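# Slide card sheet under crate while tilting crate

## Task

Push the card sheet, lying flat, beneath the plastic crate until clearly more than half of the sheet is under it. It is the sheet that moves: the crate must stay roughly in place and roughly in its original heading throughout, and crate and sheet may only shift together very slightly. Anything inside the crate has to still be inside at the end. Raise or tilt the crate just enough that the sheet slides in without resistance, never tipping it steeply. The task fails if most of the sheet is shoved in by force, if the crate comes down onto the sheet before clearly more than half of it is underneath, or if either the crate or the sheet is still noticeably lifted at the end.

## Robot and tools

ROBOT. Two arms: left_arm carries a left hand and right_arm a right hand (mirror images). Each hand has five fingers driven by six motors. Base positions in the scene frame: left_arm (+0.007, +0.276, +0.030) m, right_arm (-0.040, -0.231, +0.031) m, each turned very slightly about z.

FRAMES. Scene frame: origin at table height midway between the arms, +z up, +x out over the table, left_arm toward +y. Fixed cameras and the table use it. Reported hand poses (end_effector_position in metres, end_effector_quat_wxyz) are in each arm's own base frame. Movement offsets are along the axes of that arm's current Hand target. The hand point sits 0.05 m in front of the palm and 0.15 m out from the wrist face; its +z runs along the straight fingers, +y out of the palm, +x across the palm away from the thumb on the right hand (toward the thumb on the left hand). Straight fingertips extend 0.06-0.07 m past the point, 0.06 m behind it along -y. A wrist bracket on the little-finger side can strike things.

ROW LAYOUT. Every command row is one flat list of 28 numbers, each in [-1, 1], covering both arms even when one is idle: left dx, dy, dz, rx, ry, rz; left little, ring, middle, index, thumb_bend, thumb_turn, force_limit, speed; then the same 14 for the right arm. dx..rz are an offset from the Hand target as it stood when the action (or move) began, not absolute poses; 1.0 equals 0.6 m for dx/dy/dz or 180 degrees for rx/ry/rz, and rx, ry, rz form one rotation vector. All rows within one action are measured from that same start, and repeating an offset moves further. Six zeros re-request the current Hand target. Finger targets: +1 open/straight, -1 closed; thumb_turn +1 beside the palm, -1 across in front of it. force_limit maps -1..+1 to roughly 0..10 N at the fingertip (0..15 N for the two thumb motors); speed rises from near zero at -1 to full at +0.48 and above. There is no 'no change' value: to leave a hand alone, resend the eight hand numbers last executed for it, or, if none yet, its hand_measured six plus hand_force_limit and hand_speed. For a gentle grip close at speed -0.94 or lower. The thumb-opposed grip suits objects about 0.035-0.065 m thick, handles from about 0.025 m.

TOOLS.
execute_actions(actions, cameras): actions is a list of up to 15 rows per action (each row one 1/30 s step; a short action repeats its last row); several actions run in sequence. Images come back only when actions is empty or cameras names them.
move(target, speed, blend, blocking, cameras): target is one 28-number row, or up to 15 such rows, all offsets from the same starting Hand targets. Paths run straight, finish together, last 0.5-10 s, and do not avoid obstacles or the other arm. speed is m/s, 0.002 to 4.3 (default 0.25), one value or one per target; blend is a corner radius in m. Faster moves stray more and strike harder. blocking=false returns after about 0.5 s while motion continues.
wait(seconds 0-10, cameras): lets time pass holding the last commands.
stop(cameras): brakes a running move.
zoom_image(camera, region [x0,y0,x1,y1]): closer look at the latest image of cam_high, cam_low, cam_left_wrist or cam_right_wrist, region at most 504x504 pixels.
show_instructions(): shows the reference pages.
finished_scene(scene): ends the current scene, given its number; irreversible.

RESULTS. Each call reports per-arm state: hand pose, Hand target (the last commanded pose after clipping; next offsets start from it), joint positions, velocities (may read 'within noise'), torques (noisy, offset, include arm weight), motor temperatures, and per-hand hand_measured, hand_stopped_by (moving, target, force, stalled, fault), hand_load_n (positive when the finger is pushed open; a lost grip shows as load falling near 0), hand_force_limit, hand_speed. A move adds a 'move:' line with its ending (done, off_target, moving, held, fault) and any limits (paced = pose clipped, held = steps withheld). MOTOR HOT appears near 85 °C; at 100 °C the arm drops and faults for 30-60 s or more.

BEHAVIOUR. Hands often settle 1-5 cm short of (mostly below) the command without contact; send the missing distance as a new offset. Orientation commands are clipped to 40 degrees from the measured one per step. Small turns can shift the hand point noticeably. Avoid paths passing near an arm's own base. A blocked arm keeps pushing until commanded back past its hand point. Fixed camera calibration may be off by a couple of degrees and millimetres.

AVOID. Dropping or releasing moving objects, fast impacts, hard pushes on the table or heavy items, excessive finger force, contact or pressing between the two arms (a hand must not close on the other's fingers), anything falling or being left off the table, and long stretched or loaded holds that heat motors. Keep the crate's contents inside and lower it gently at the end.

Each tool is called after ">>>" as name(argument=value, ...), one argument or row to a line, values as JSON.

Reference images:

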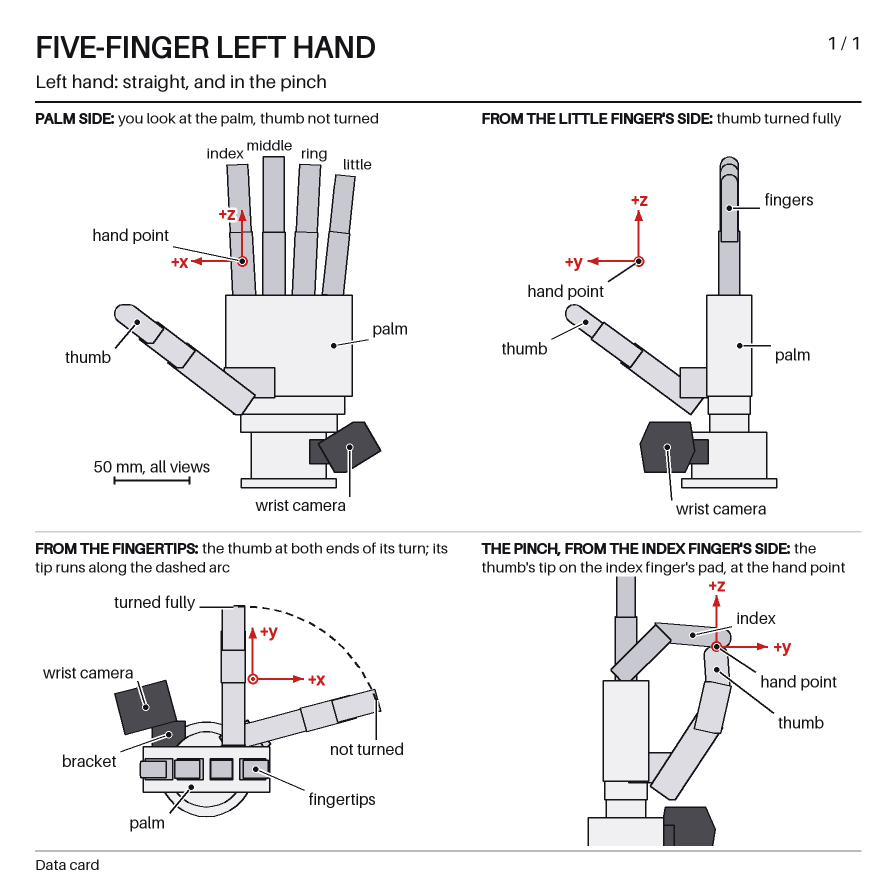

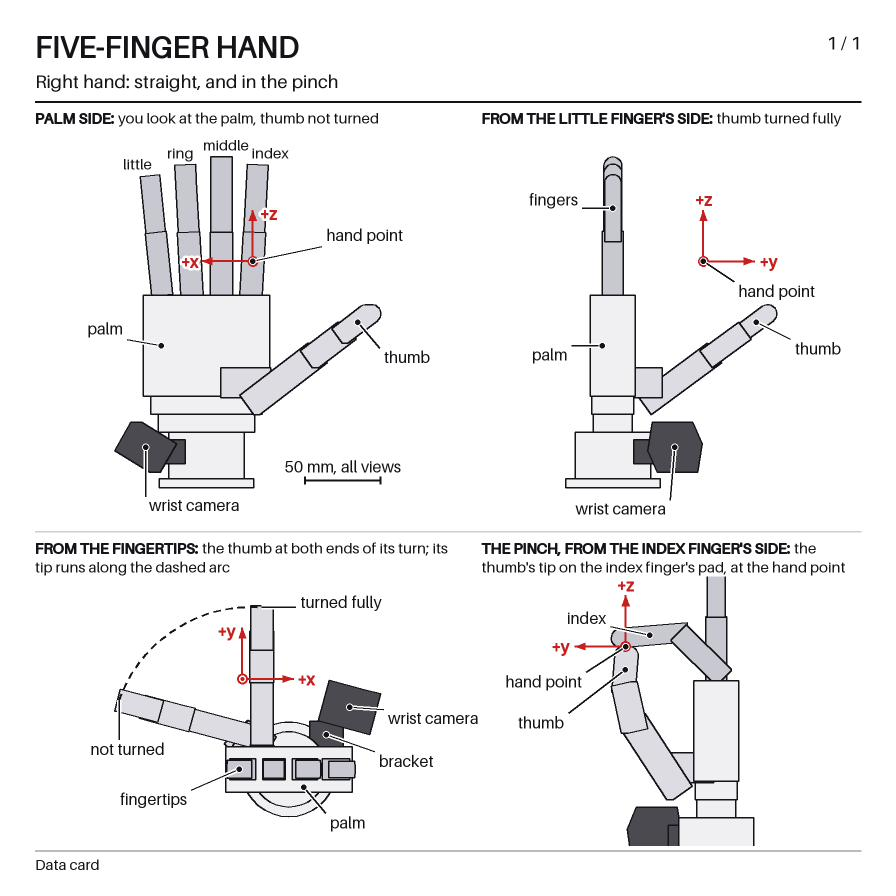

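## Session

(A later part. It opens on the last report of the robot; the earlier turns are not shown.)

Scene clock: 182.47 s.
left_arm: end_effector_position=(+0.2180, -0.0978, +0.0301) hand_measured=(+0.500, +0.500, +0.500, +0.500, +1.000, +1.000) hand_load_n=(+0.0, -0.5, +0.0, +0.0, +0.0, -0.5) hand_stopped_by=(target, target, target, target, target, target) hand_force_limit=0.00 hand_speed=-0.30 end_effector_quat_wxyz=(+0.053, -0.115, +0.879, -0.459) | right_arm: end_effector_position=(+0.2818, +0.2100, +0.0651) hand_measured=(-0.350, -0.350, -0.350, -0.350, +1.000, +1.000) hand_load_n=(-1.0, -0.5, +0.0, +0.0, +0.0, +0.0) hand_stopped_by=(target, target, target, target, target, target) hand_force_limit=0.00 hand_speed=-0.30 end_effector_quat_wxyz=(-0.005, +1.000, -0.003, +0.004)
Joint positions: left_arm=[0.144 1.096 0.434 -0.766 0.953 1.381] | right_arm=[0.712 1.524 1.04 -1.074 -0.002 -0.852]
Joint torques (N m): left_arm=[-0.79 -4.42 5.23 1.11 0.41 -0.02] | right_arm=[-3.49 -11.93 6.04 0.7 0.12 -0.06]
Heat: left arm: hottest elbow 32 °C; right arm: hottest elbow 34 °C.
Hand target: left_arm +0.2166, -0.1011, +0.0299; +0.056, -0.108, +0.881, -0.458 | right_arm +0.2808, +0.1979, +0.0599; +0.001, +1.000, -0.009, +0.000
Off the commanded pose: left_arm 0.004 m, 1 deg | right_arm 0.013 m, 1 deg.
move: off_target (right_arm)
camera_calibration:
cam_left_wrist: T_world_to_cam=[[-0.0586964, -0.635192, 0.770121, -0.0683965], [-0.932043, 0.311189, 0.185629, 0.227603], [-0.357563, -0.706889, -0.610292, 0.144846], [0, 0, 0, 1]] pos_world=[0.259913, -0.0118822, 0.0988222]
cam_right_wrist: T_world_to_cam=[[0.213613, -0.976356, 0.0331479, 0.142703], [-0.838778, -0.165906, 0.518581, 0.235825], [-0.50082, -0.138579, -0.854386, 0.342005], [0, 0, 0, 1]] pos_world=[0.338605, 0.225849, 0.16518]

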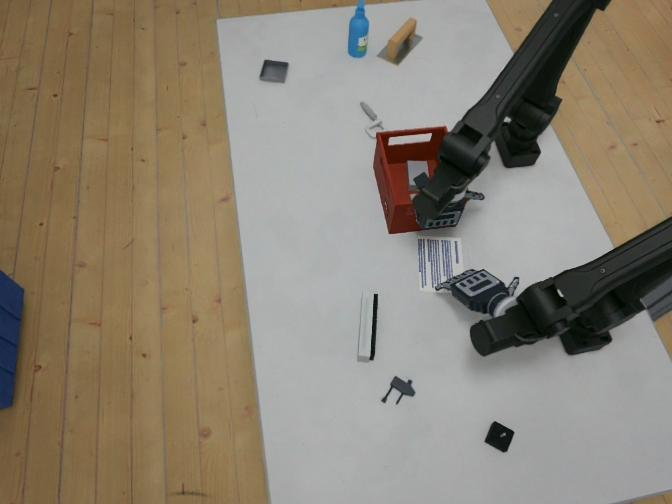

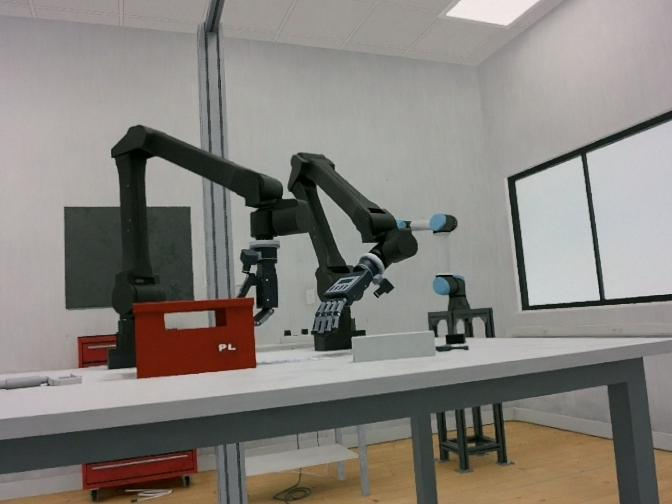

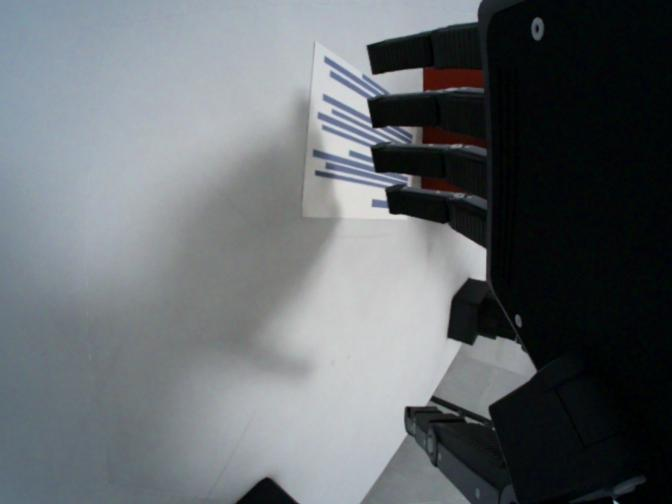

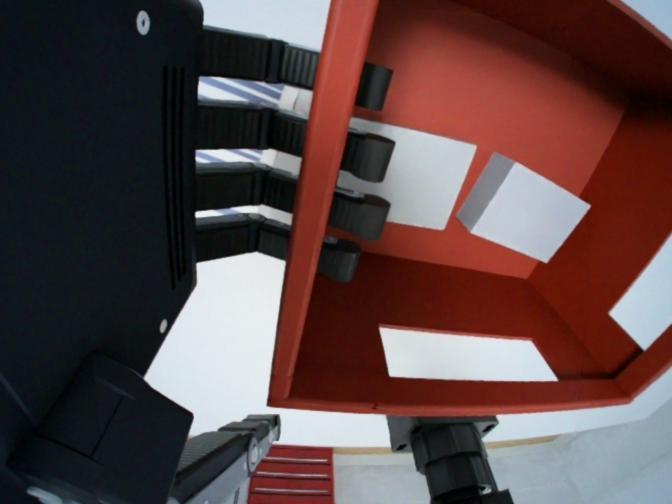

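>>> move(
  target=[
    [-0.015,-0.013,0.0185,0,0.0546,0.0383,0.5,0.5,0.5,0.5,1,1,0,-0.3,0,0.01,0,0,0,0,-0.35,-0.35,-0.35,-0.35,1,1,0,-0.3],
    [-0.015,-0.013,0.0185,0,0.0546,0.0383,0.5,0.5,0.5,0.5,1,1,0,-0.3,0,0.025,-0.04,0,0,0,-0.35,-0.35,-0.35,-0.35,1,1,0,-0.3],
  ],
  speed=0.06,
  cameras=["all"],
)

>>> zoom_image(
  camera="cam_low",
  region=[120, 220, 360, 400],
)

Scene clock: 195.77 s.
left_arm: end_effector_position=(+0.2143, -0.1093, +0.0224) hand_measured=(+0.500, +0.500, +0.500, +0.500, +1.000, +1.000) hand_load_n=(+0.0, +0.0, +0.0, +0.0, +0.0, -0.5) hand_stopped_by=(target, target, target, target, target, target) hand_force_limit=0.00 hand_speed=-0.30 end_effector_quat_wxyz=(+0.004, -0.030, +0.887, -0.460) | right_arm: end_effector_position=(+0.2788, +0.1896, +0.0803) hand_measured=(-0.350, -0.350, -0.350, -0.350, +1.000, +1.000) hand_load_n=(+0.0, +0.0, +0.0, +0.0, -0.5, +0.0) hand_stopped_by=(target, target, target, target, target, target) hand_force_limit=0.00 hand_speed=-0.30 end_effector_quat_wxyz=(+0.000, +1.000, -0.006, -0.002)
Joint positions: left_arm=[0.07 1.229 0.504 -0.885 0.956 1.593] | right_arm=[0.677 1.479 1.031 -1.126 -0.002 -0.881]
Joint torques (N m): left_arm=[-0.5 -3.55 8.46 -0.17 0.66 0.17] | right_arm=[-3.02 -12.1 7.8 0.21 0.11 -0.08]
Heat: left arm: hottest elbow 32 °C; right arm: hottest elbow 33 °C.
Hand target: left_arm +0.2287, -0.1121, +0.0300; +0.008, -0.016, +0.887, -0.461 | right_arm +0.2804, +0.1828, +0.0839; +0.001, +1.000, -0.009, +0.000
Off the commanded pose: left_arm 0.016 m, 2 deg | right_arm 0.008 m, 0 deg.
move: off_target (left_arm)
camera_calibration:
cam_left_wrist: T_world_to_cam=[[-0.174747, -0.614418, 0.769386, -0.0428496], [-0.852119, 0.485874, 0.194472, 0.230958], [-0.493311, -0.621625, -0.608462, 0.169056], [0, 0, 0, 1]] pos_world=[0.272713, -0.0334541, 0.0909176]
cam_right_wrist: T_world_to_cam=[[0.208077, -0.97726, 0.0408231, 0.124057], [-0.833668, -0.155365, 0.529962, 0.217674], [-0.511568, -0.144306, -0.847038, 0.354158], [0, 0, 0, 1]] pos_world=[0.336831, 0.206162, 0.179562]

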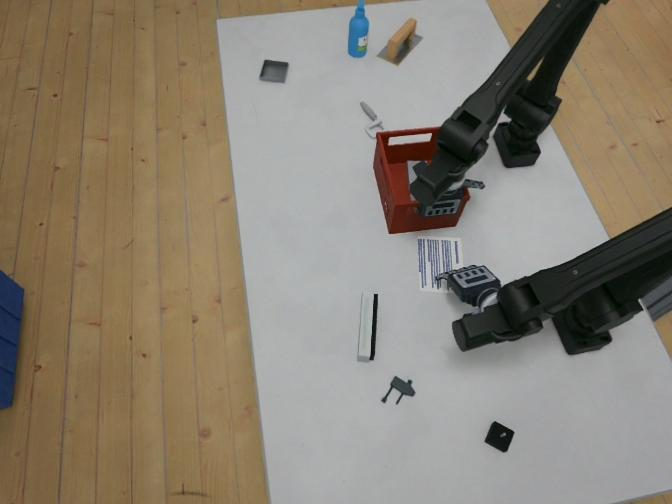

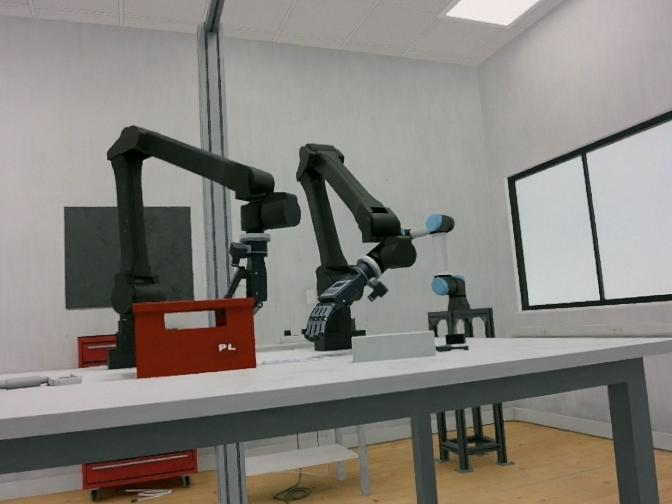

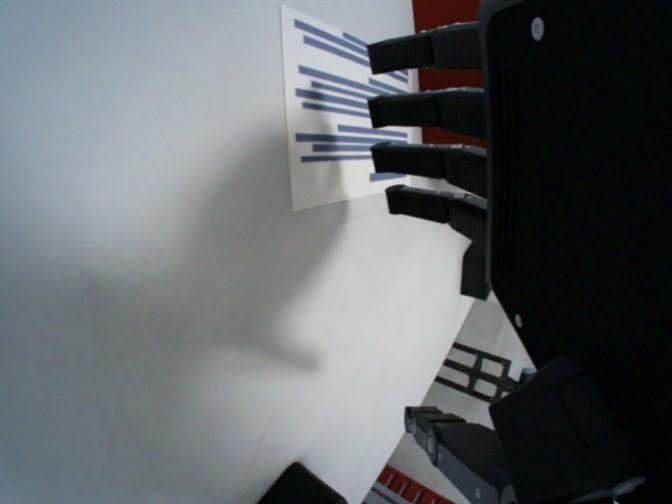

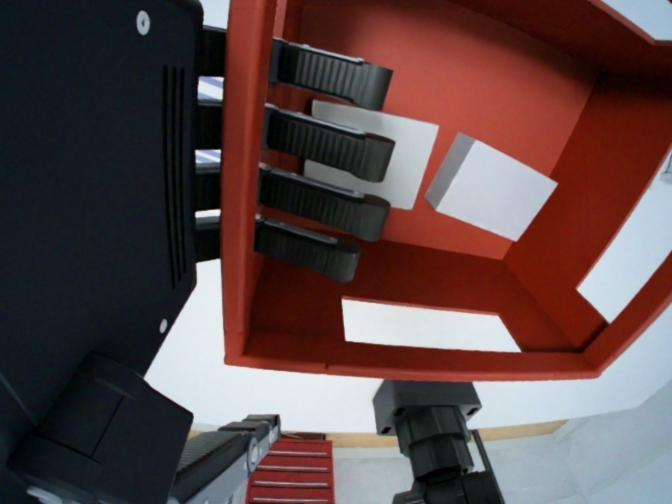

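Scaled by 2.100 from the camera's 672x504 image, which has a finer 960x720 frame.

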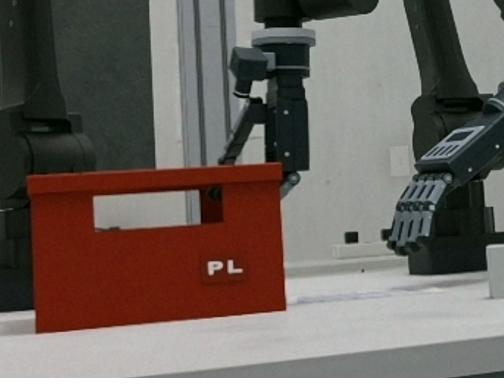

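>>> move(
  target=[0,0,0,0,0,0,0.5,0.5,0.5,0.5,1,1,0,-0.3,0,0,-0.035,0,0,0,-0.35,-0.35,-0.35,-0.35,1,1,0,-0.3],
  speed=0.05,
  cameras=["cam_low","cam_right_wrist"],
)

>>> zoom_image(
  camera="cam_low",
  region=[120, 220, 360, 400],
)

Scene clock: 199.60 s.
left_arm: end_effector_position=(+0.2143, -0.1093, +0.0224) hand_measured=(+0.500, +0.500, +0.500, +0.500, +1.000, +1.000) hand_load_n=(+0.0, +0.0, +0.0, +0.0, +0.0, +0.0) hand_stopped_by=(target, target, target, target, target, target) hand_force_limit=0.00 hand_speed=-0.30 end_effector_quat_wxyz=(+0.004, -0.030, +0.887, -0.460) | right_arm: end_effector_position=(+0.2705, +0.1831, +0.0852) hand_measured=(-0.350, -0.350, -0.350, -0.350, +1.000, +1.000) hand_load_n=(+0.0, +0.0, +0.0, +1.5, -0.5, +0.0) hand_stopped_by=(target, target, target, target, target, target) hand_force_limit=0.00 hand_speed=-0.30 end_effector_quat_wxyz=(+0.011, +1.000, -0.006, -0.015)
Joint positions: left_arm=[0.07 1.229 0.504 -0.885 0.956 1.593] | right_arm=[0.677 1.472 1.031 -1.167 -0.003 -0.881]
Joint torques (N m): left_arm=[-0.73 -3.55 8.46 -0.27 0.64 0.21] | right_arm=[-3.02 -13.51 10.7 -0.46 0.17 -0.05]
Heat: left arm: hottest elbow 32 °C; right arm: hottest elbow 33 °C.
Hand target: left_arm +0.2287, -0.1121, +0.0300; +0.008, -0.016, +0.887, -0.461 | right_arm +0.2805, +0.1829, +0.1049; +0.001, +1.000, -0.009, +0.000
Off the commanded pose: left_arm 0.016 m, 2 deg | right_arm 0.022 m, 2 deg.
move: off_target (left_arm, right_arm)
camera_calibration:
cam_right_wrist: T_world_to_cam=[[0.210097, -0.97611, 0.055386, 0.117165], [-0.81893, -0.144755, 0.555337, 0.199163], [-0.534053, -0.162032, -0.829779, 0.360962], [0, 0, 0, 1]] pos_world=[0.331257, 0.201683, 0.182427]
Images, in order (width x height): cam_low 672x504, cam_right_wrist 672x504.

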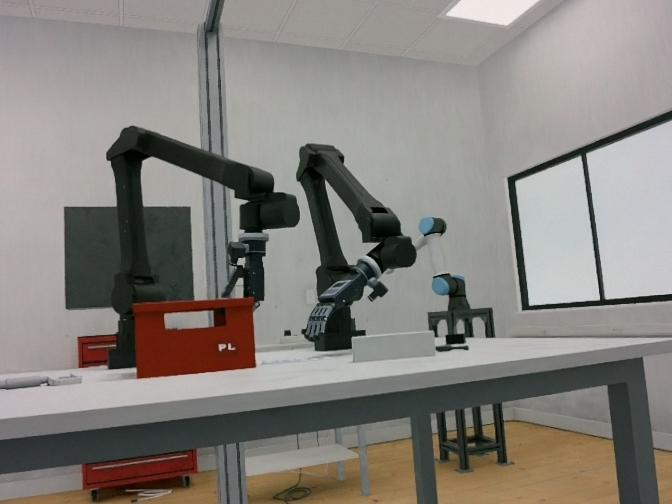

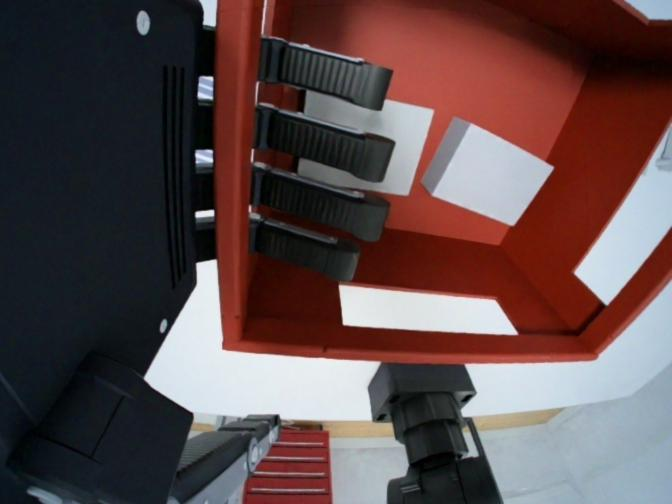

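Scaled by 2.100 from the camera's 672x504 image, which has a finer 960x720 frame.

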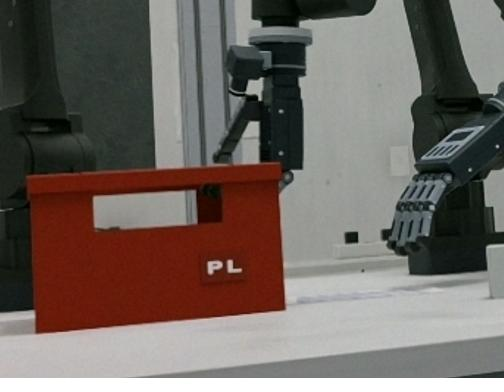

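>>> move(
  target=[0,0,0,0,0,0,0.5,0.5,0.5,0.5,1,1,0,-0.3,0.008,0,-0.035,0,0,0,-0.35,-0.35,-0.35,-0.35,1,1,0,-0.3],
  speed=0.05,
  cameras=["cam_low","cam_right_wrist"],
)

>>> zoom_image(
  camera="cam_low",
  region=[120, 220, 360, 400],
)

Scene clock: 205.77 s.
left_arm: end_effector_position=(+0.2143, -0.1093, +0.0224) hand_measured=(+0.500, +0.500, +0.500, +0.500, +1.000, +1.000) hand_load_n=(+0.0, +0.0, +0.0, +0.0, +0.0, -0.5) hand_stopped_by=(target, target, target, target, target, target) hand_force_limit=0.00 hand_speed=-0.30 end_effector_quat_wxyz=(+0.004, -0.030, +0.887, -0.460) | right_arm: end_effector_position=(+0.2592, +0.1741, +0.0923) hand_measured=(-0.350, -0.350, -0.350, -0.350, +1.000, +1.000) hand_load_n=(+0.0, +0.0, +0.0, +1.5, +0.0, +0.0) hand_stopped_by=(target, target, target, target, target, target) hand_force_limit=0.00 hand_speed=-0.30 end_effector_quat_wxyz=(+0.025, +0.999, -0.006, -0.034)
Joint positions: left_arm=[0.07 1.229 0.504 -0.885 0.956 1.593] | right_arm=[0.677 1.463 1.031 -1.223 -0.003 -0.881]
Joint torques (N m): left_arm=[-0.97 -3.37 8.4 -0.24 0.66 0.2] | right_arm=[-3.55 -13.74 14.41 -0.62 0.23 -0.11]
Heat: left arm: hottest elbow 33 °C; right arm: hottest elbow 33 °C.
Hand target: left_arm +0.2287, -0.1121, +0.0300; +0.008, -0.016, +0.887, -0.461 | right_arm +0.2852, +0.1828, +0.1259; +0.001, +1.000, -0.009, +0.000
Off the commanded pose: left_arm 0.016 m, 2 deg | right_arm 0.043 m, 5 deg.
move: off_target (left_arm, right_arm)
camera_calibration:
cam_right_wrist: T_world_to_cam=[[0.212535, -0.974194, 0.0759907, 0.107528], [-0.797875, -0.128121, 0.589051, 0.173196], [-0.564114, -0.185825, -0.804515, 0.369001], [0, 0, 0, 1]] pos_world=[0.323494, 0.195512, 0.186675]
Images, in order (width x height): cam_low 672x504, cam_right_wrist 672x504.

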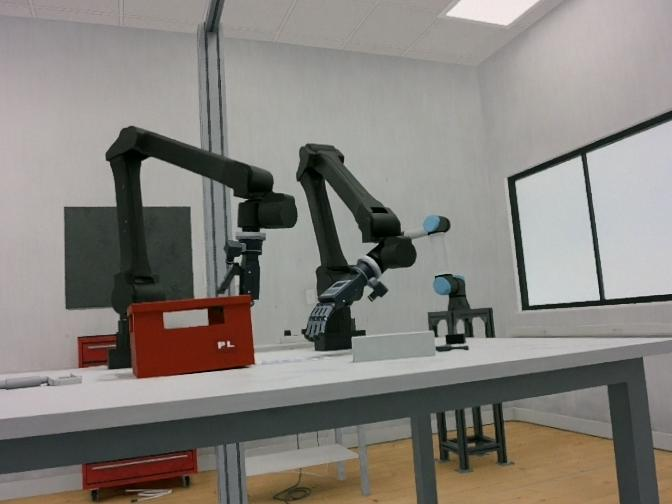

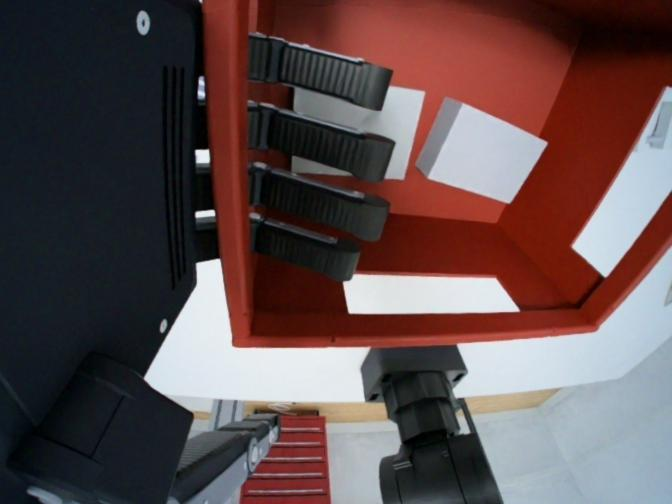

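Scaled by 2.100 from the camera's 672x504 image, which has a finer 960x720 frame.

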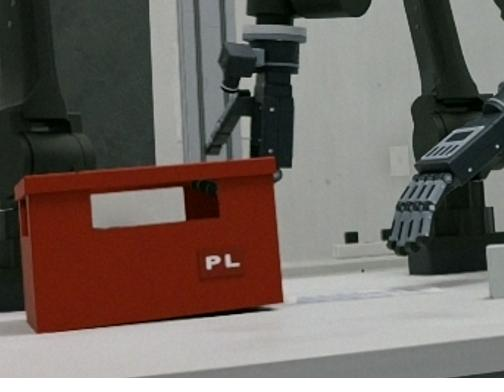

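>>> move(
  target=[0,0,0,0,0,0,0.5,0.5,0.5,0.5,1,1,0,-0.3,0.02,0,-0.025,0,0,0,-0.35,-0.35,-0.35,-0.35,1,1,0,-0.3],
  speed=0.05,
  cameras=["cam_low","cam_right_wrist"],
)

>>> zoom_image(
  camera="cam_low",
  region=[120, 220, 360, 400],
)

Scene clock: 211.13 s.
left_arm: end_effector_position=(+0.2143, -0.1093, +0.0224) hand_measured=(+0.500, +0.500, +0.500, +0.500, +1.000, +1.000) hand_load_n=(+0.0, +0.0, +0.0, +0.5, +0.0, -0.5) hand_stopped_by=(target, target, target, target, target, target) hand_force_limit=0.00 hand_speed=-0.30 end_effector_quat_wxyz=(+0.004, -0.030, +0.887, -0.460) | right_arm: end_effector_position=(+0.2689, +0.1723, +0.1082) hand_measured=(-0.350, -0.350, -0.350, -0.350, +1.000, +1.000) hand_load_n=(+0.0, +0.5, +0.0, +2.5, +0.0, +0.0) hand_stopped_by=(target, target, target, target, target, target) hand_force_limit=0.00 hand_speed=-0.30 end_effector_quat_wxyz=(+0.025, +0.999, -0.007, -0.034)
Joint positions: left_arm=[0.07 1.229 0.504 -0.885 0.956 1.593] | right_arm=[0.658 1.462 1.076 -1.269 -0.002 -0.9]
Joint torques (N m): left_arm=[-0.79 -3.43 8.44 -0.23 0.68 0.16] | right_arm=[-3.49 -12.92 15.38 -0.53 0.21 -0.1]
Heat: left arm: hottest elbow 33 °C; right arm: hottest elbow 33 °C.
Hand target: left_arm +0.2287, -0.1121, +0.0300; +0.008, -0.016, +0.887, -0.461 | right_arm +0.2974, +0.1826, +0.1410; +0.001, +1.000, -0.009, +0.000
Off the commanded pose: left_arm 0.016 m, 2 deg | right_arm 0.045 m, 5 deg.
move: off_target (left_arm, right_arm)
camera_calibration:
cam_right_wrist: T_world_to_cam=[[0.211448, -0.974474, 0.0754296, 0.102936], [-0.797576, -0.127425, 0.589606, 0.170981], [-0.564944, -0.184832, -0.804161, 0.386927], [0, 0, 0, 1]] pos_world=[0.333197, 0.193612, 0.202576]
Images, in order (width x height): cam_low 672x504, cam_right_wrist 672x504.

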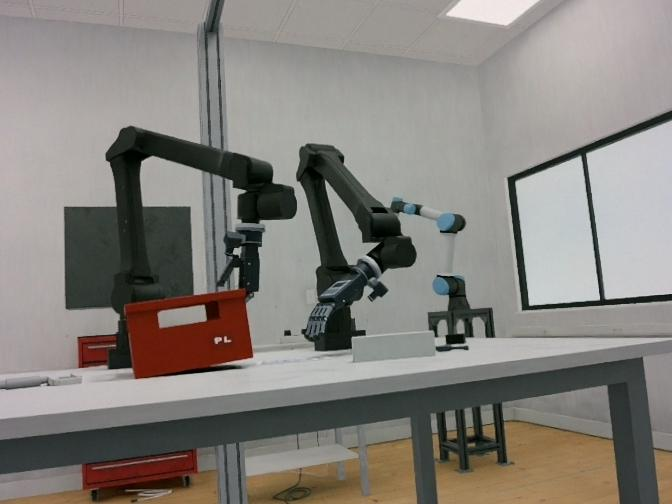

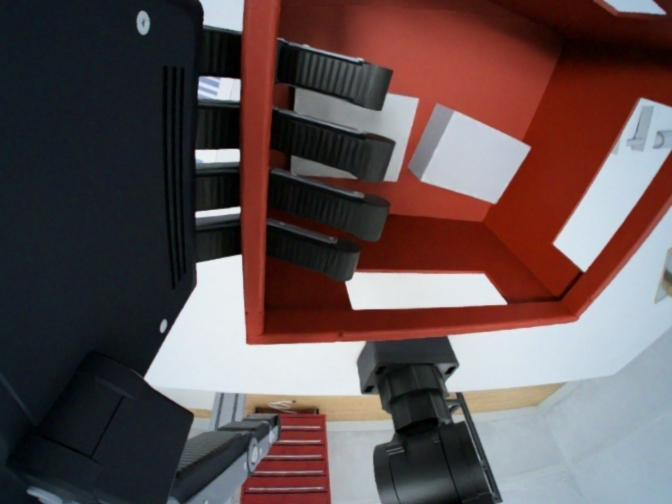

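Scaled by 2.100 from the camera's 672x504 image, which has a finer 960x720 frame.

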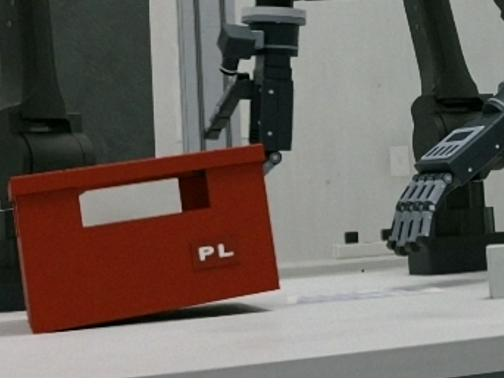

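>>> move(
  target=[0,0,0,0,0,0,0.5,0.5,0.5,0.5,1,1,0,-0.3,0.005,0,-0.022,0,0,0,-0.35,-0.35,-0.35,-0.35,1,1,0,-0.3],
  speed=0.05,
  cameras=["all"],
)

>>> zoom_image(
  camera="cam_low",
  region=[120, 220, 360, 400],
)

>>> zoom_image(
  camera="cam_high",
  region=[365, 110, 525, 310],
)

Scene clock: 215.00 s.
left_arm: end_effector_position=(+0.2143, -0.1093, +0.0224) hand_measured=(+0.500, +0.500, +0.500, +0.500, +1.000, +1.000) hand_load_n=(+0.0, +0.0, +0.0, +0.0, +0.0, +0.0) hand_stopped_by=(target, target, target, target, target, target) hand_force_limit=0.00 hand_speed=-0.30 end_effector_quat_wxyz=(+0.004, -0.030, +0.887, -0.460) | right_arm: end_effector_position=(+0.2714, +0.1683, +0.1171) hand_measured=(-0.350, -0.350, -0.350, -0.350, +1.000, +1.000) hand_load_n=(+0.0, +0.0, +0.0, +3.0, +0.0, +0.0) hand_stopped_by=(target, target, target, target, target, target) hand_force_limit=0.00 hand_speed=-0.30 end_effector_quat_wxyz=(+0.030, +0.999, -0.006, -0.039)
Joint positions: left_arm=[0.07 1.229 0.504 -0.885 0.956 1.593] | right_arm=[0.647 1.462 1.097 -1.304 0.001 -0.911]
Joint torques (N m): left_arm=[-0.97 -3.66 8.42 -0.23 0.65 0.17] | right_arm=[-2.96 -13.39 16.25 -0.53 0.09 -0.07]
Heat: left arm: hottest elbow 33 °C; right arm: hottest elbow 34 °C.
Hand target: left_arm +0.2287, -0.1121, +0.0300; +0.008, -0.016, +0.887, -0.461 | right_arm +0.3004, +0.1827, +0.1541; +0.001, +1.000, -0.009, +0.000
Off the commanded pose: left_arm 0.016 m, 2 deg | right_arm 0.049 m, 6 deg.
move: off_target (left_arm, right_arm)
camera_calibration:
cam_left_wrist: T_world_to_cam=[[-0.174747, -0.614418, 0.769386, -0.0428496], [-0.852119, 0.485874, 0.194472, 0.230958], [-0.493311, -0.621625, -0.608462, 0.169056], [0, 0, 0, 1]] pos_world=[0.272713, -0.0334541, 0.0909176]
cam_right_wrist: T_world_to_cam=[[0.212749, -0.973613, 0.0825586, 0.0963713], [-0.791764, -0.122265, 0.598465, 0.163802], [-0.57258, -0.19269, -0.796883, 0.397353], [0, 0, 0, 1]] pos_world=[0.336705, 0.190421, 0.210658]

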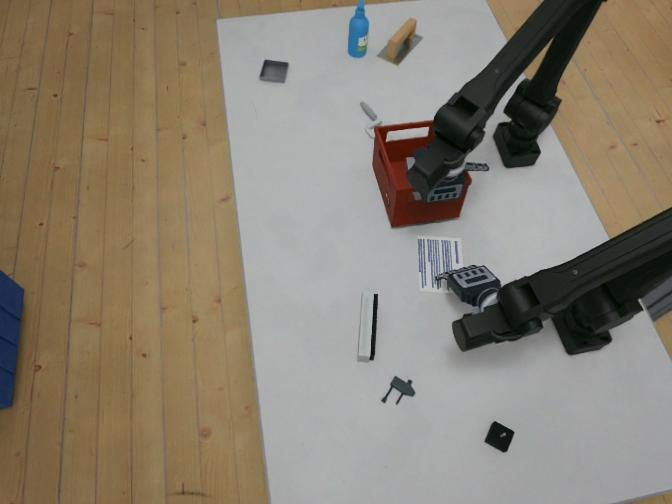

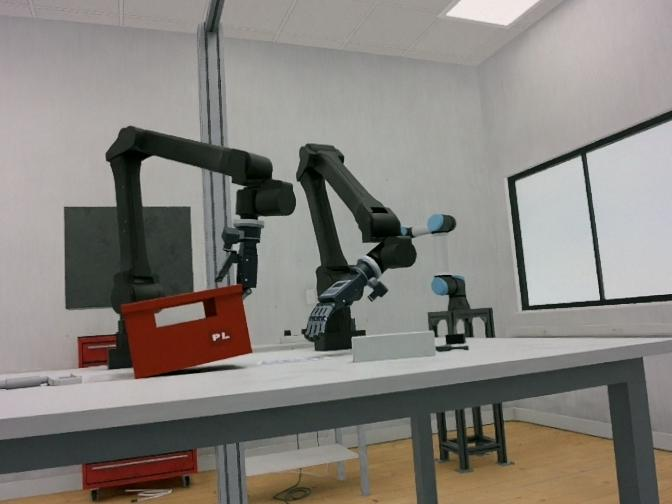

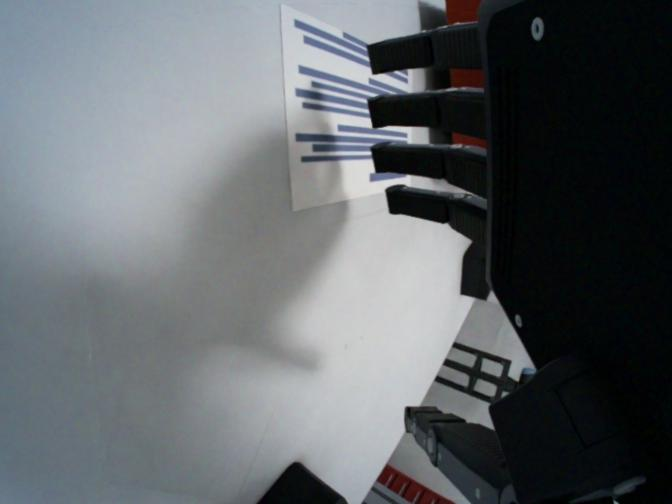

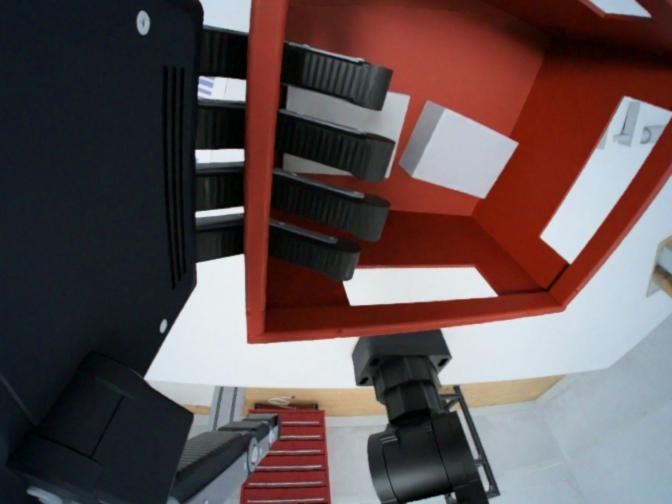

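Scaled by 2.100 from the camera's 672x504 image, which has a finer 960x720 frame.

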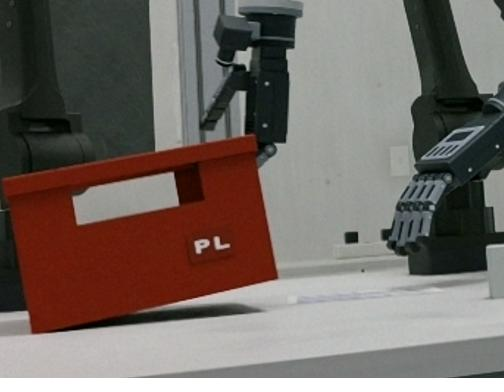

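Scaled by 2.520 from the camera's 672x504 image, which has a finer 960x720 frame.

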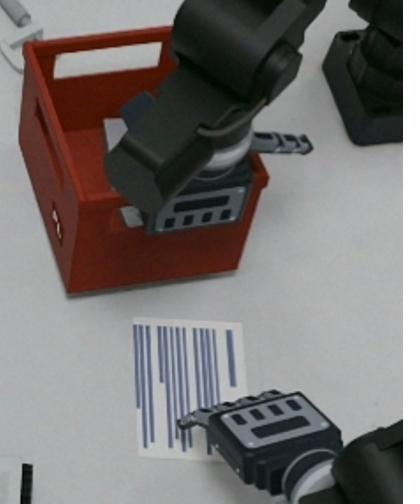

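>>> move(
  target=[-0.0237,0.0513,0.0432,0,0,0,0.5,0.5,0.5,0.5,1,1,0,-0.3,0,0,0,0,0,0,-0.35,-0.35,-0.35,-0.35,1,1,0,-0.3],
  speed=0.06,
  cameras=["cam_left_wrist","cam_low"],
)

>>> zoom_image(
  camera="cam_low",
  region=[120, 220, 360, 400],
)

Scene clock: 221.57 s.
left_arm: end_effector_position=(+0.2302, -0.1117, -0.0112) hand_measured=(+0.500, +0.500, +0.500, +0.500, +1.000, +1.000) hand_load_n=(+0.0, +0.0, +0.5, +0.5, +0.0, +0.0) hand_stopped_by=(target, target, target, target, target, target) hand_force_limit=0.00 hand_speed=-0.30 end_effector_quat_wxyz=(+0.003, -0.024, +0.887, -0.462) | right_arm: end_effector_position=(+0.2714, +0.1682, +0.1172) hand_measured=(-0.350, -0.350, -0.350, -0.350, +1.000, +1.000) hand_load_n=(+0.0, +0.0, +0.0, +3.0, +0.0, +0.0) hand_stopped_by=(target, target, target, target, target, target) hand_force_limit=0.00 hand_speed=-0.30 end_effector_quat_wxyz=(+0.030, +0.999, -0.006, -0.039)
Joint positions: left_arm=[0.057 1.375 0.504 -0.732 0.959 1.591] | right_arm=[0.647 1.462 1.097 -1.304 0.001 -0.912]
Joint torques (N m): left_arm=[-1.08 -4.72 6.58 0.75 0.55 -0.03] | right_arm=[-2.96 -13.39 16.24 -0.5 0.09 -0.05]
Heat: left arm: hottest elbow 34 °C; right arm: hottest elbow 34 °C.
Hand target: left_arm +0.2430, -0.1151, -0.0102; +0.008, -0.016, +0.887, -0.461 | right_arm +0.3003, +0.1827, +0.1541; +0.001, +1.000, -0.009, +0.000
Off the commanded pose: left_arm 0.013 m, 1 deg | right_arm 0.049 m, 6 deg.
move: off_target (left_arm, right_arm)
camera_calibration:
cam_left_wrist: T_world_to_cam=[[-0.1863, -0.609769, 0.770373, -0.0125872], [-0.847015, 0.497003, 0.188556, 0.252253], [-0.497854, -0.617389, -0.609075, 0.156447], [0, 0, 0, 1]] pos_world=[0.289205, -0.0364572, 0.0574209]
Images, in order (width x height): cam_low 672x504, cam_left_wrist 672x504.

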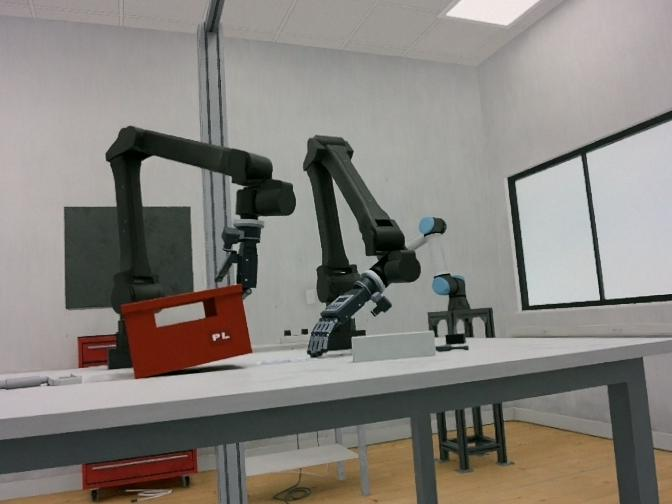

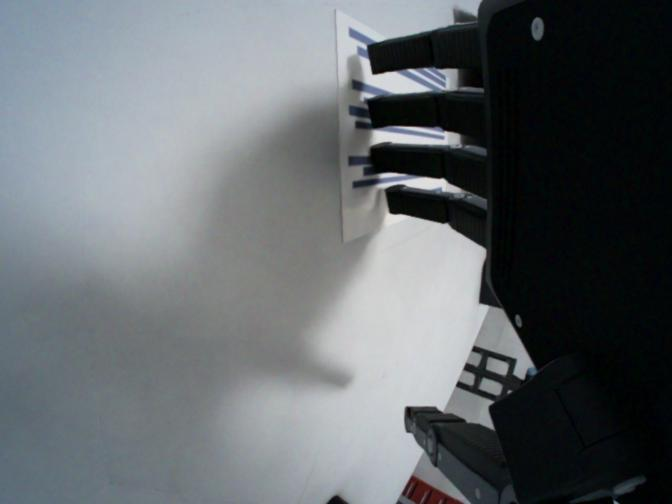

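Scaled by 2.100 from the camera's 672x504 image, which has a finer 960x720 frame.

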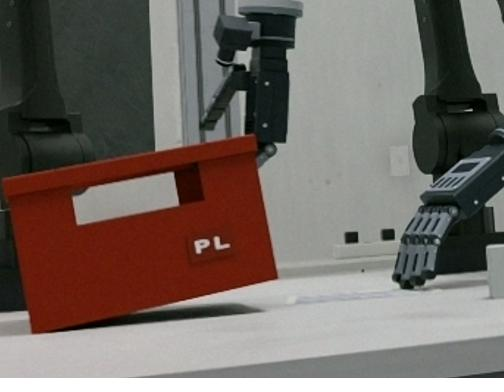

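>>> move(
  target=[-0.01,0.0246,0.0172,0,0,0,0.5,0.5,0.5,0.5,1,1,0,-0.3,0,0,0,0,0,0,-0.35,-0.35,-0.35,-0.35,1,1,0,-0.3],
  speed=0.05,
  cameras=["cam_left_wrist"],
)

>>> zoom_image(
  camera="cam_left_wrist",
  region=[320, 0, 500, 260],
)

Scene clock: 224.90 s.
left_arm: end_effector_position=(+0.2365, -0.1175, -0.0153) hand_measured=(+0.500, +0.500, +0.500, +0.500, +1.000, +1.000) hand_load_n=(+0.0, +0.0, +2.5, +0.0, +0.0, +0.0) hand_stopped_by=(target, target, target, target, target, target) hand_force_limit=0.00 hand_speed=-0.30 end_effector_quat_wxyz=(+0.003, -0.029, +0.878, -0.478) | right_arm: end_effector_position=(+0.2714, +0.1682, +0.1172) hand_measured=(-0.350, -0.350, -0.350, -0.350, +1.000, +1.000) hand_load_n=(+0.0, +0.0, +0.0, +3.0, +0.0, +0.0) hand_stopped_by=(target, target, target, target, target, target) hand_force_limit=0.00 hand_speed=-0.30 end_effector_quat_wxyz=(+0.030, +0.999, -0.006, -0.039)
Joint positions: left_arm=[0.057 1.418 0.509 -0.689 0.996 1.575] | right_arm=[0.647 1.462 1.097 -1.304 0.001 -0.912]
Joint torques (N m): left_arm=[-0.5 -3.19 6.08 1.7 -0.9 0.16] | right_arm=[-3.02 -13.33 16.24 -0.5 0.09 -0.05]
Heat: left arm: hottest elbow 33 °C; right arm: hottest elbow 34 °C.
Hand target: left_arm +0.2489, -0.1149, -0.0282; +0.008, -0.016, +0.887, -0.461 | right_arm +0.3003, +0.1827, +0.1541; +0.001, +1.000, -0.009, +0.000
Off the commanded pose: left_arm 0.018 m, 3 deg | right_arm 0.049 m, 6 deg.
move: off_target (left_arm, right_arm)
camera_calibration:
cam_left_wrist: T_world_to_cam=[[-0.175958, -0.582663, 0.793437, -0.0106022], [-0.851115, 0.49503, 0.174778, 0.261722], [-0.494612, -0.644553, -0.583018, 0.149859], [0, 0, 0, 1]] pos_world=[0.295012, -0.0391455, 0.0500397]
Images, in order (width x height): cam_left_wrist 672x504.

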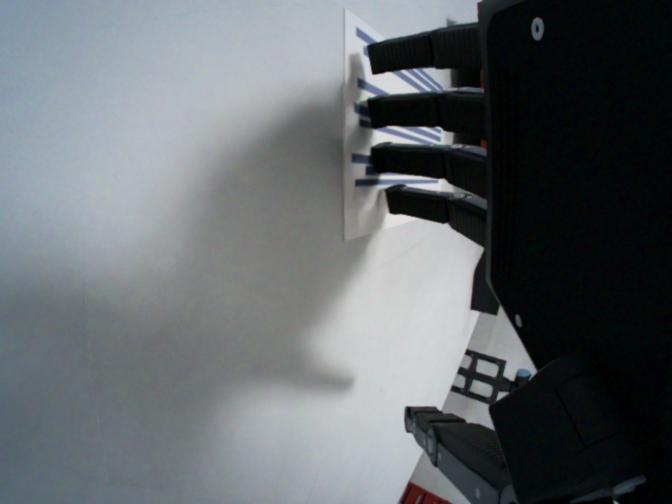

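Scaled by 1.938 from the camera's 672x504 image, which has a finer 960x720 frame.

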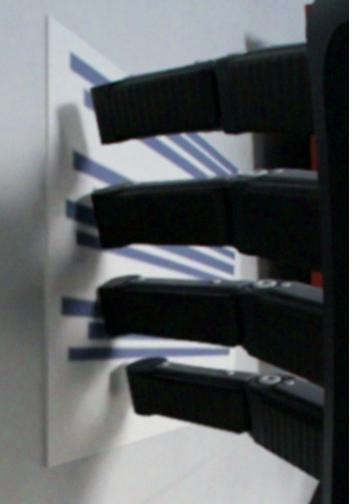

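>>> move(
  target=[
    [0,0.011,0.0077,0,0,0,0.5,0.5,0.43,0.5,1,1,0,-0.3,0,0,0,0,0,0,-0.35,-0.35,-0.35,-0.35,1,1,0,-0.3],
  ],
  speed=0.05,
  cameras=[],
)

Scene clock: 229.07 s.
left_arm: end_effector_position=(+0.2384, -0.1210, -0.0150) hand_measured=(+0.500, +0.500, +0.448, +0.500, +1.000, +1.000) hand_load_n=(+0.0, +0.0, +2.5, +0.0, +0.0, +0.0) hand_stopped_by=(target, target, force, target, target, target) hand_force_limit=0.00 hand_speed=-0.30 end_effector_quat_wxyz=(+0.003, -0.030, +0.874, -0.485) | right_arm: end_effector_position=(+0.2714, +0.1682, +0.1172) hand_measured=(-0.350, -0.350, -0.350, -0.350, +1.000, +1.000) hand_load_n=(+0.0, +0.0, +0.0, +3.0, +0.0, +0.0) hand_stopped_by=(target, target, target, target, target, target) hand_force_limit=0.00 hand_speed=-0.30 end_effector_quat_wxyz=(+0.030, +0.999, -0.006, -0.039)
Joint positions: left_arm=[0.053 1.427 0.511 -0.675 1.014 1.567] | right_arm=[0.647 1.462 1.097 -1.304 0.001 -0.912]
Joint torques (N m): left_arm=[-0.09 -1.67 5.38 2.14 -1.65 0.23] | right_arm=[-2.96 -13.39 16.24 -0.49 0.09 -0.05]
Heat: left arm: hottest elbow 33 °C; right arm: hottest elbow 35 °C.
Hand target: left_arm +0.2489, -0.1149, -0.0362; +0.008, -0.016, +0.887, -0.461 | right_arm +0.3003, +0.1827, +0.1541; +0.001, +1.000, -0.009, +0.000
Off the commanded pose: left_arm 0.024 m, 4 deg | right_arm 0.049 m, 6 deg.
move: off_target (left_arm, right_arm)
No camera images: "cameras" was empty.

>>> move(
  target=[
    [-0.0097,-0.0337,0.048,0,0,0,0.5,0.5,0.43,0.5,1,1,0,-0.3,0,0,0,0,0,0,-0.35,-0.35,-0.35,-0.35,1,1,0,-0.3],
  ],
  speed=0.05,
  cameras=["all"],
)

>>> zoom_image(
  camera="cam_high",
  region=[365, 110, 525, 310],
)

Scene clock: 233.07 s.
left_arm: end_effector_position=(+0.2586, -0.1501, -0.0148) hand_measured=(+0.500, +0.500, +0.448, +0.500, +1.000, +1.000) hand_load_n=(+0.0, +0.0, +0.5, +0.0, +0.0, -0.5) hand_stopped_by=(target, target, force, target, target, target) hand_force_limit=0.00 hand_speed=-0.30 end_effector_quat_wxyz=(+0.018, -0.023, +0.874, -0.485) | right_arm: end_effector_position=(+0.2714, +0.1682, +0.1172) hand_measured=(-0.350, -0.350, -0.350, -0.350, +1.000, +1.000) hand_load_n=(+0.0, +0.0, +0.0, +3.0, +0.0, +0.0) hand_stopped_by=(target, target, target, target, target, target) hand_force_limit=0.00 hand_speed=-0.30 end_effector_quat_wxyz=(+0.030, +0.999, -0.006, -0.039)
Joint positions: left_arm=[-0.054 1.427 0.511 -0.47 1.003 1.364] | right_arm=[0.647 1.462 1.097 -1.304 0.001 -0.912]
Joint torques (N m): left_arm=[-1.49 -3.02 4.55 1.68 -1.6 0.16] | right_arm=[-2.96 -13.33 16.24 -0.5 0.09 -0.05]
Heat: left arm: hottest elbow 33 °C; right arm: hottest elbow 35 °C.
Hand target: left_arm +0.2560, -0.1498, -0.0362; +0.008, -0.016, +0.887, -0.461 | right_arm +0.3003, +0.1827, +0.1541; +0.001, +1.000, -0.009, +0.000
Off the commanded pose: left_arm 0.022 m, 3 deg | right_arm 0.049 m, 6 deg.
move: off_target (left_arm, right_arm)
camera_calibration:
cam_left_wrist: T_world_to_cam=[[-0.200546, -0.570878, 0.796166, -0.0178477], [-0.857608, 0.495158, 0.139023, 0.297882], [-0.473593, -0.654918, -0.588891, 0.133065], [0, 0, 0, 1]] pos_world=[0.314905, -0.0705409, 0.0511582]
cam_right_wrist: T_world_to_cam=[[0.213194, -0.973504, 0.0826981, 0.0961931], [-0.791562, -0.122491, 0.598687, 0.16365], [-0.572694, -0.193097, -0.796703, 0.397373], [0, 0, 0, 1]] pos_world=[0.336605, 0.190421, 0.210658]

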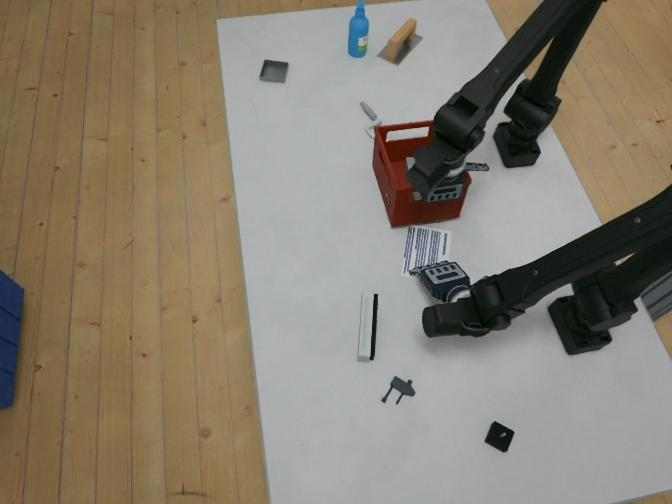

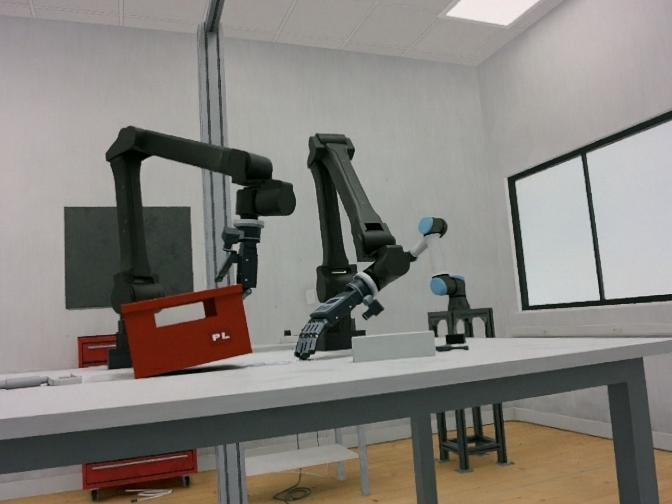

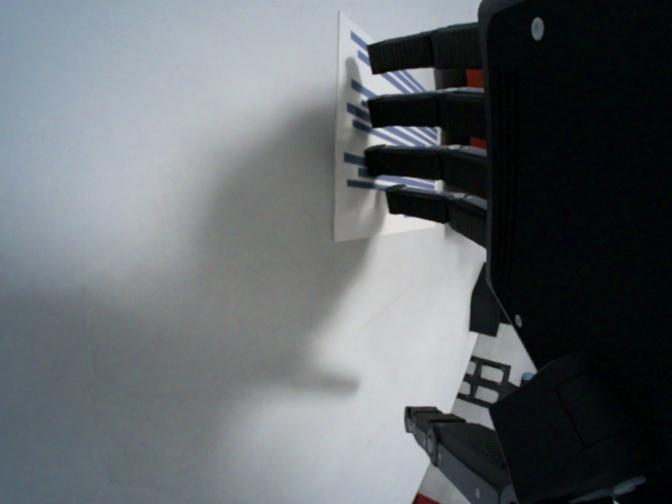

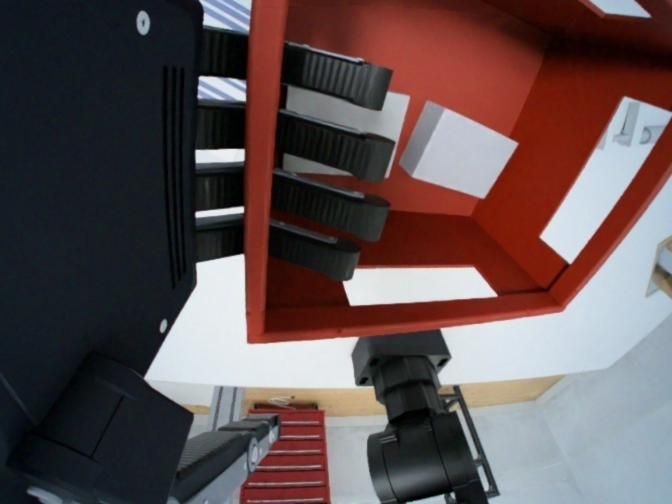

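Scaled by 2.520 from the camera's 672x504 image, which has a finer 960x720 frame.

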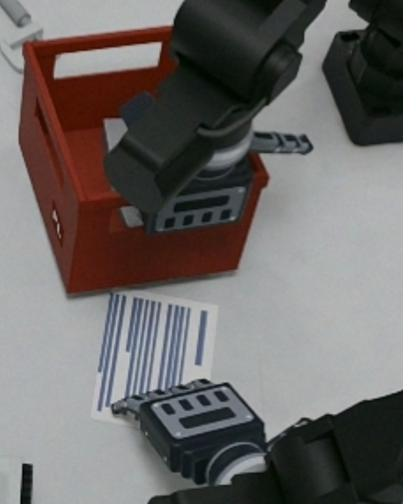

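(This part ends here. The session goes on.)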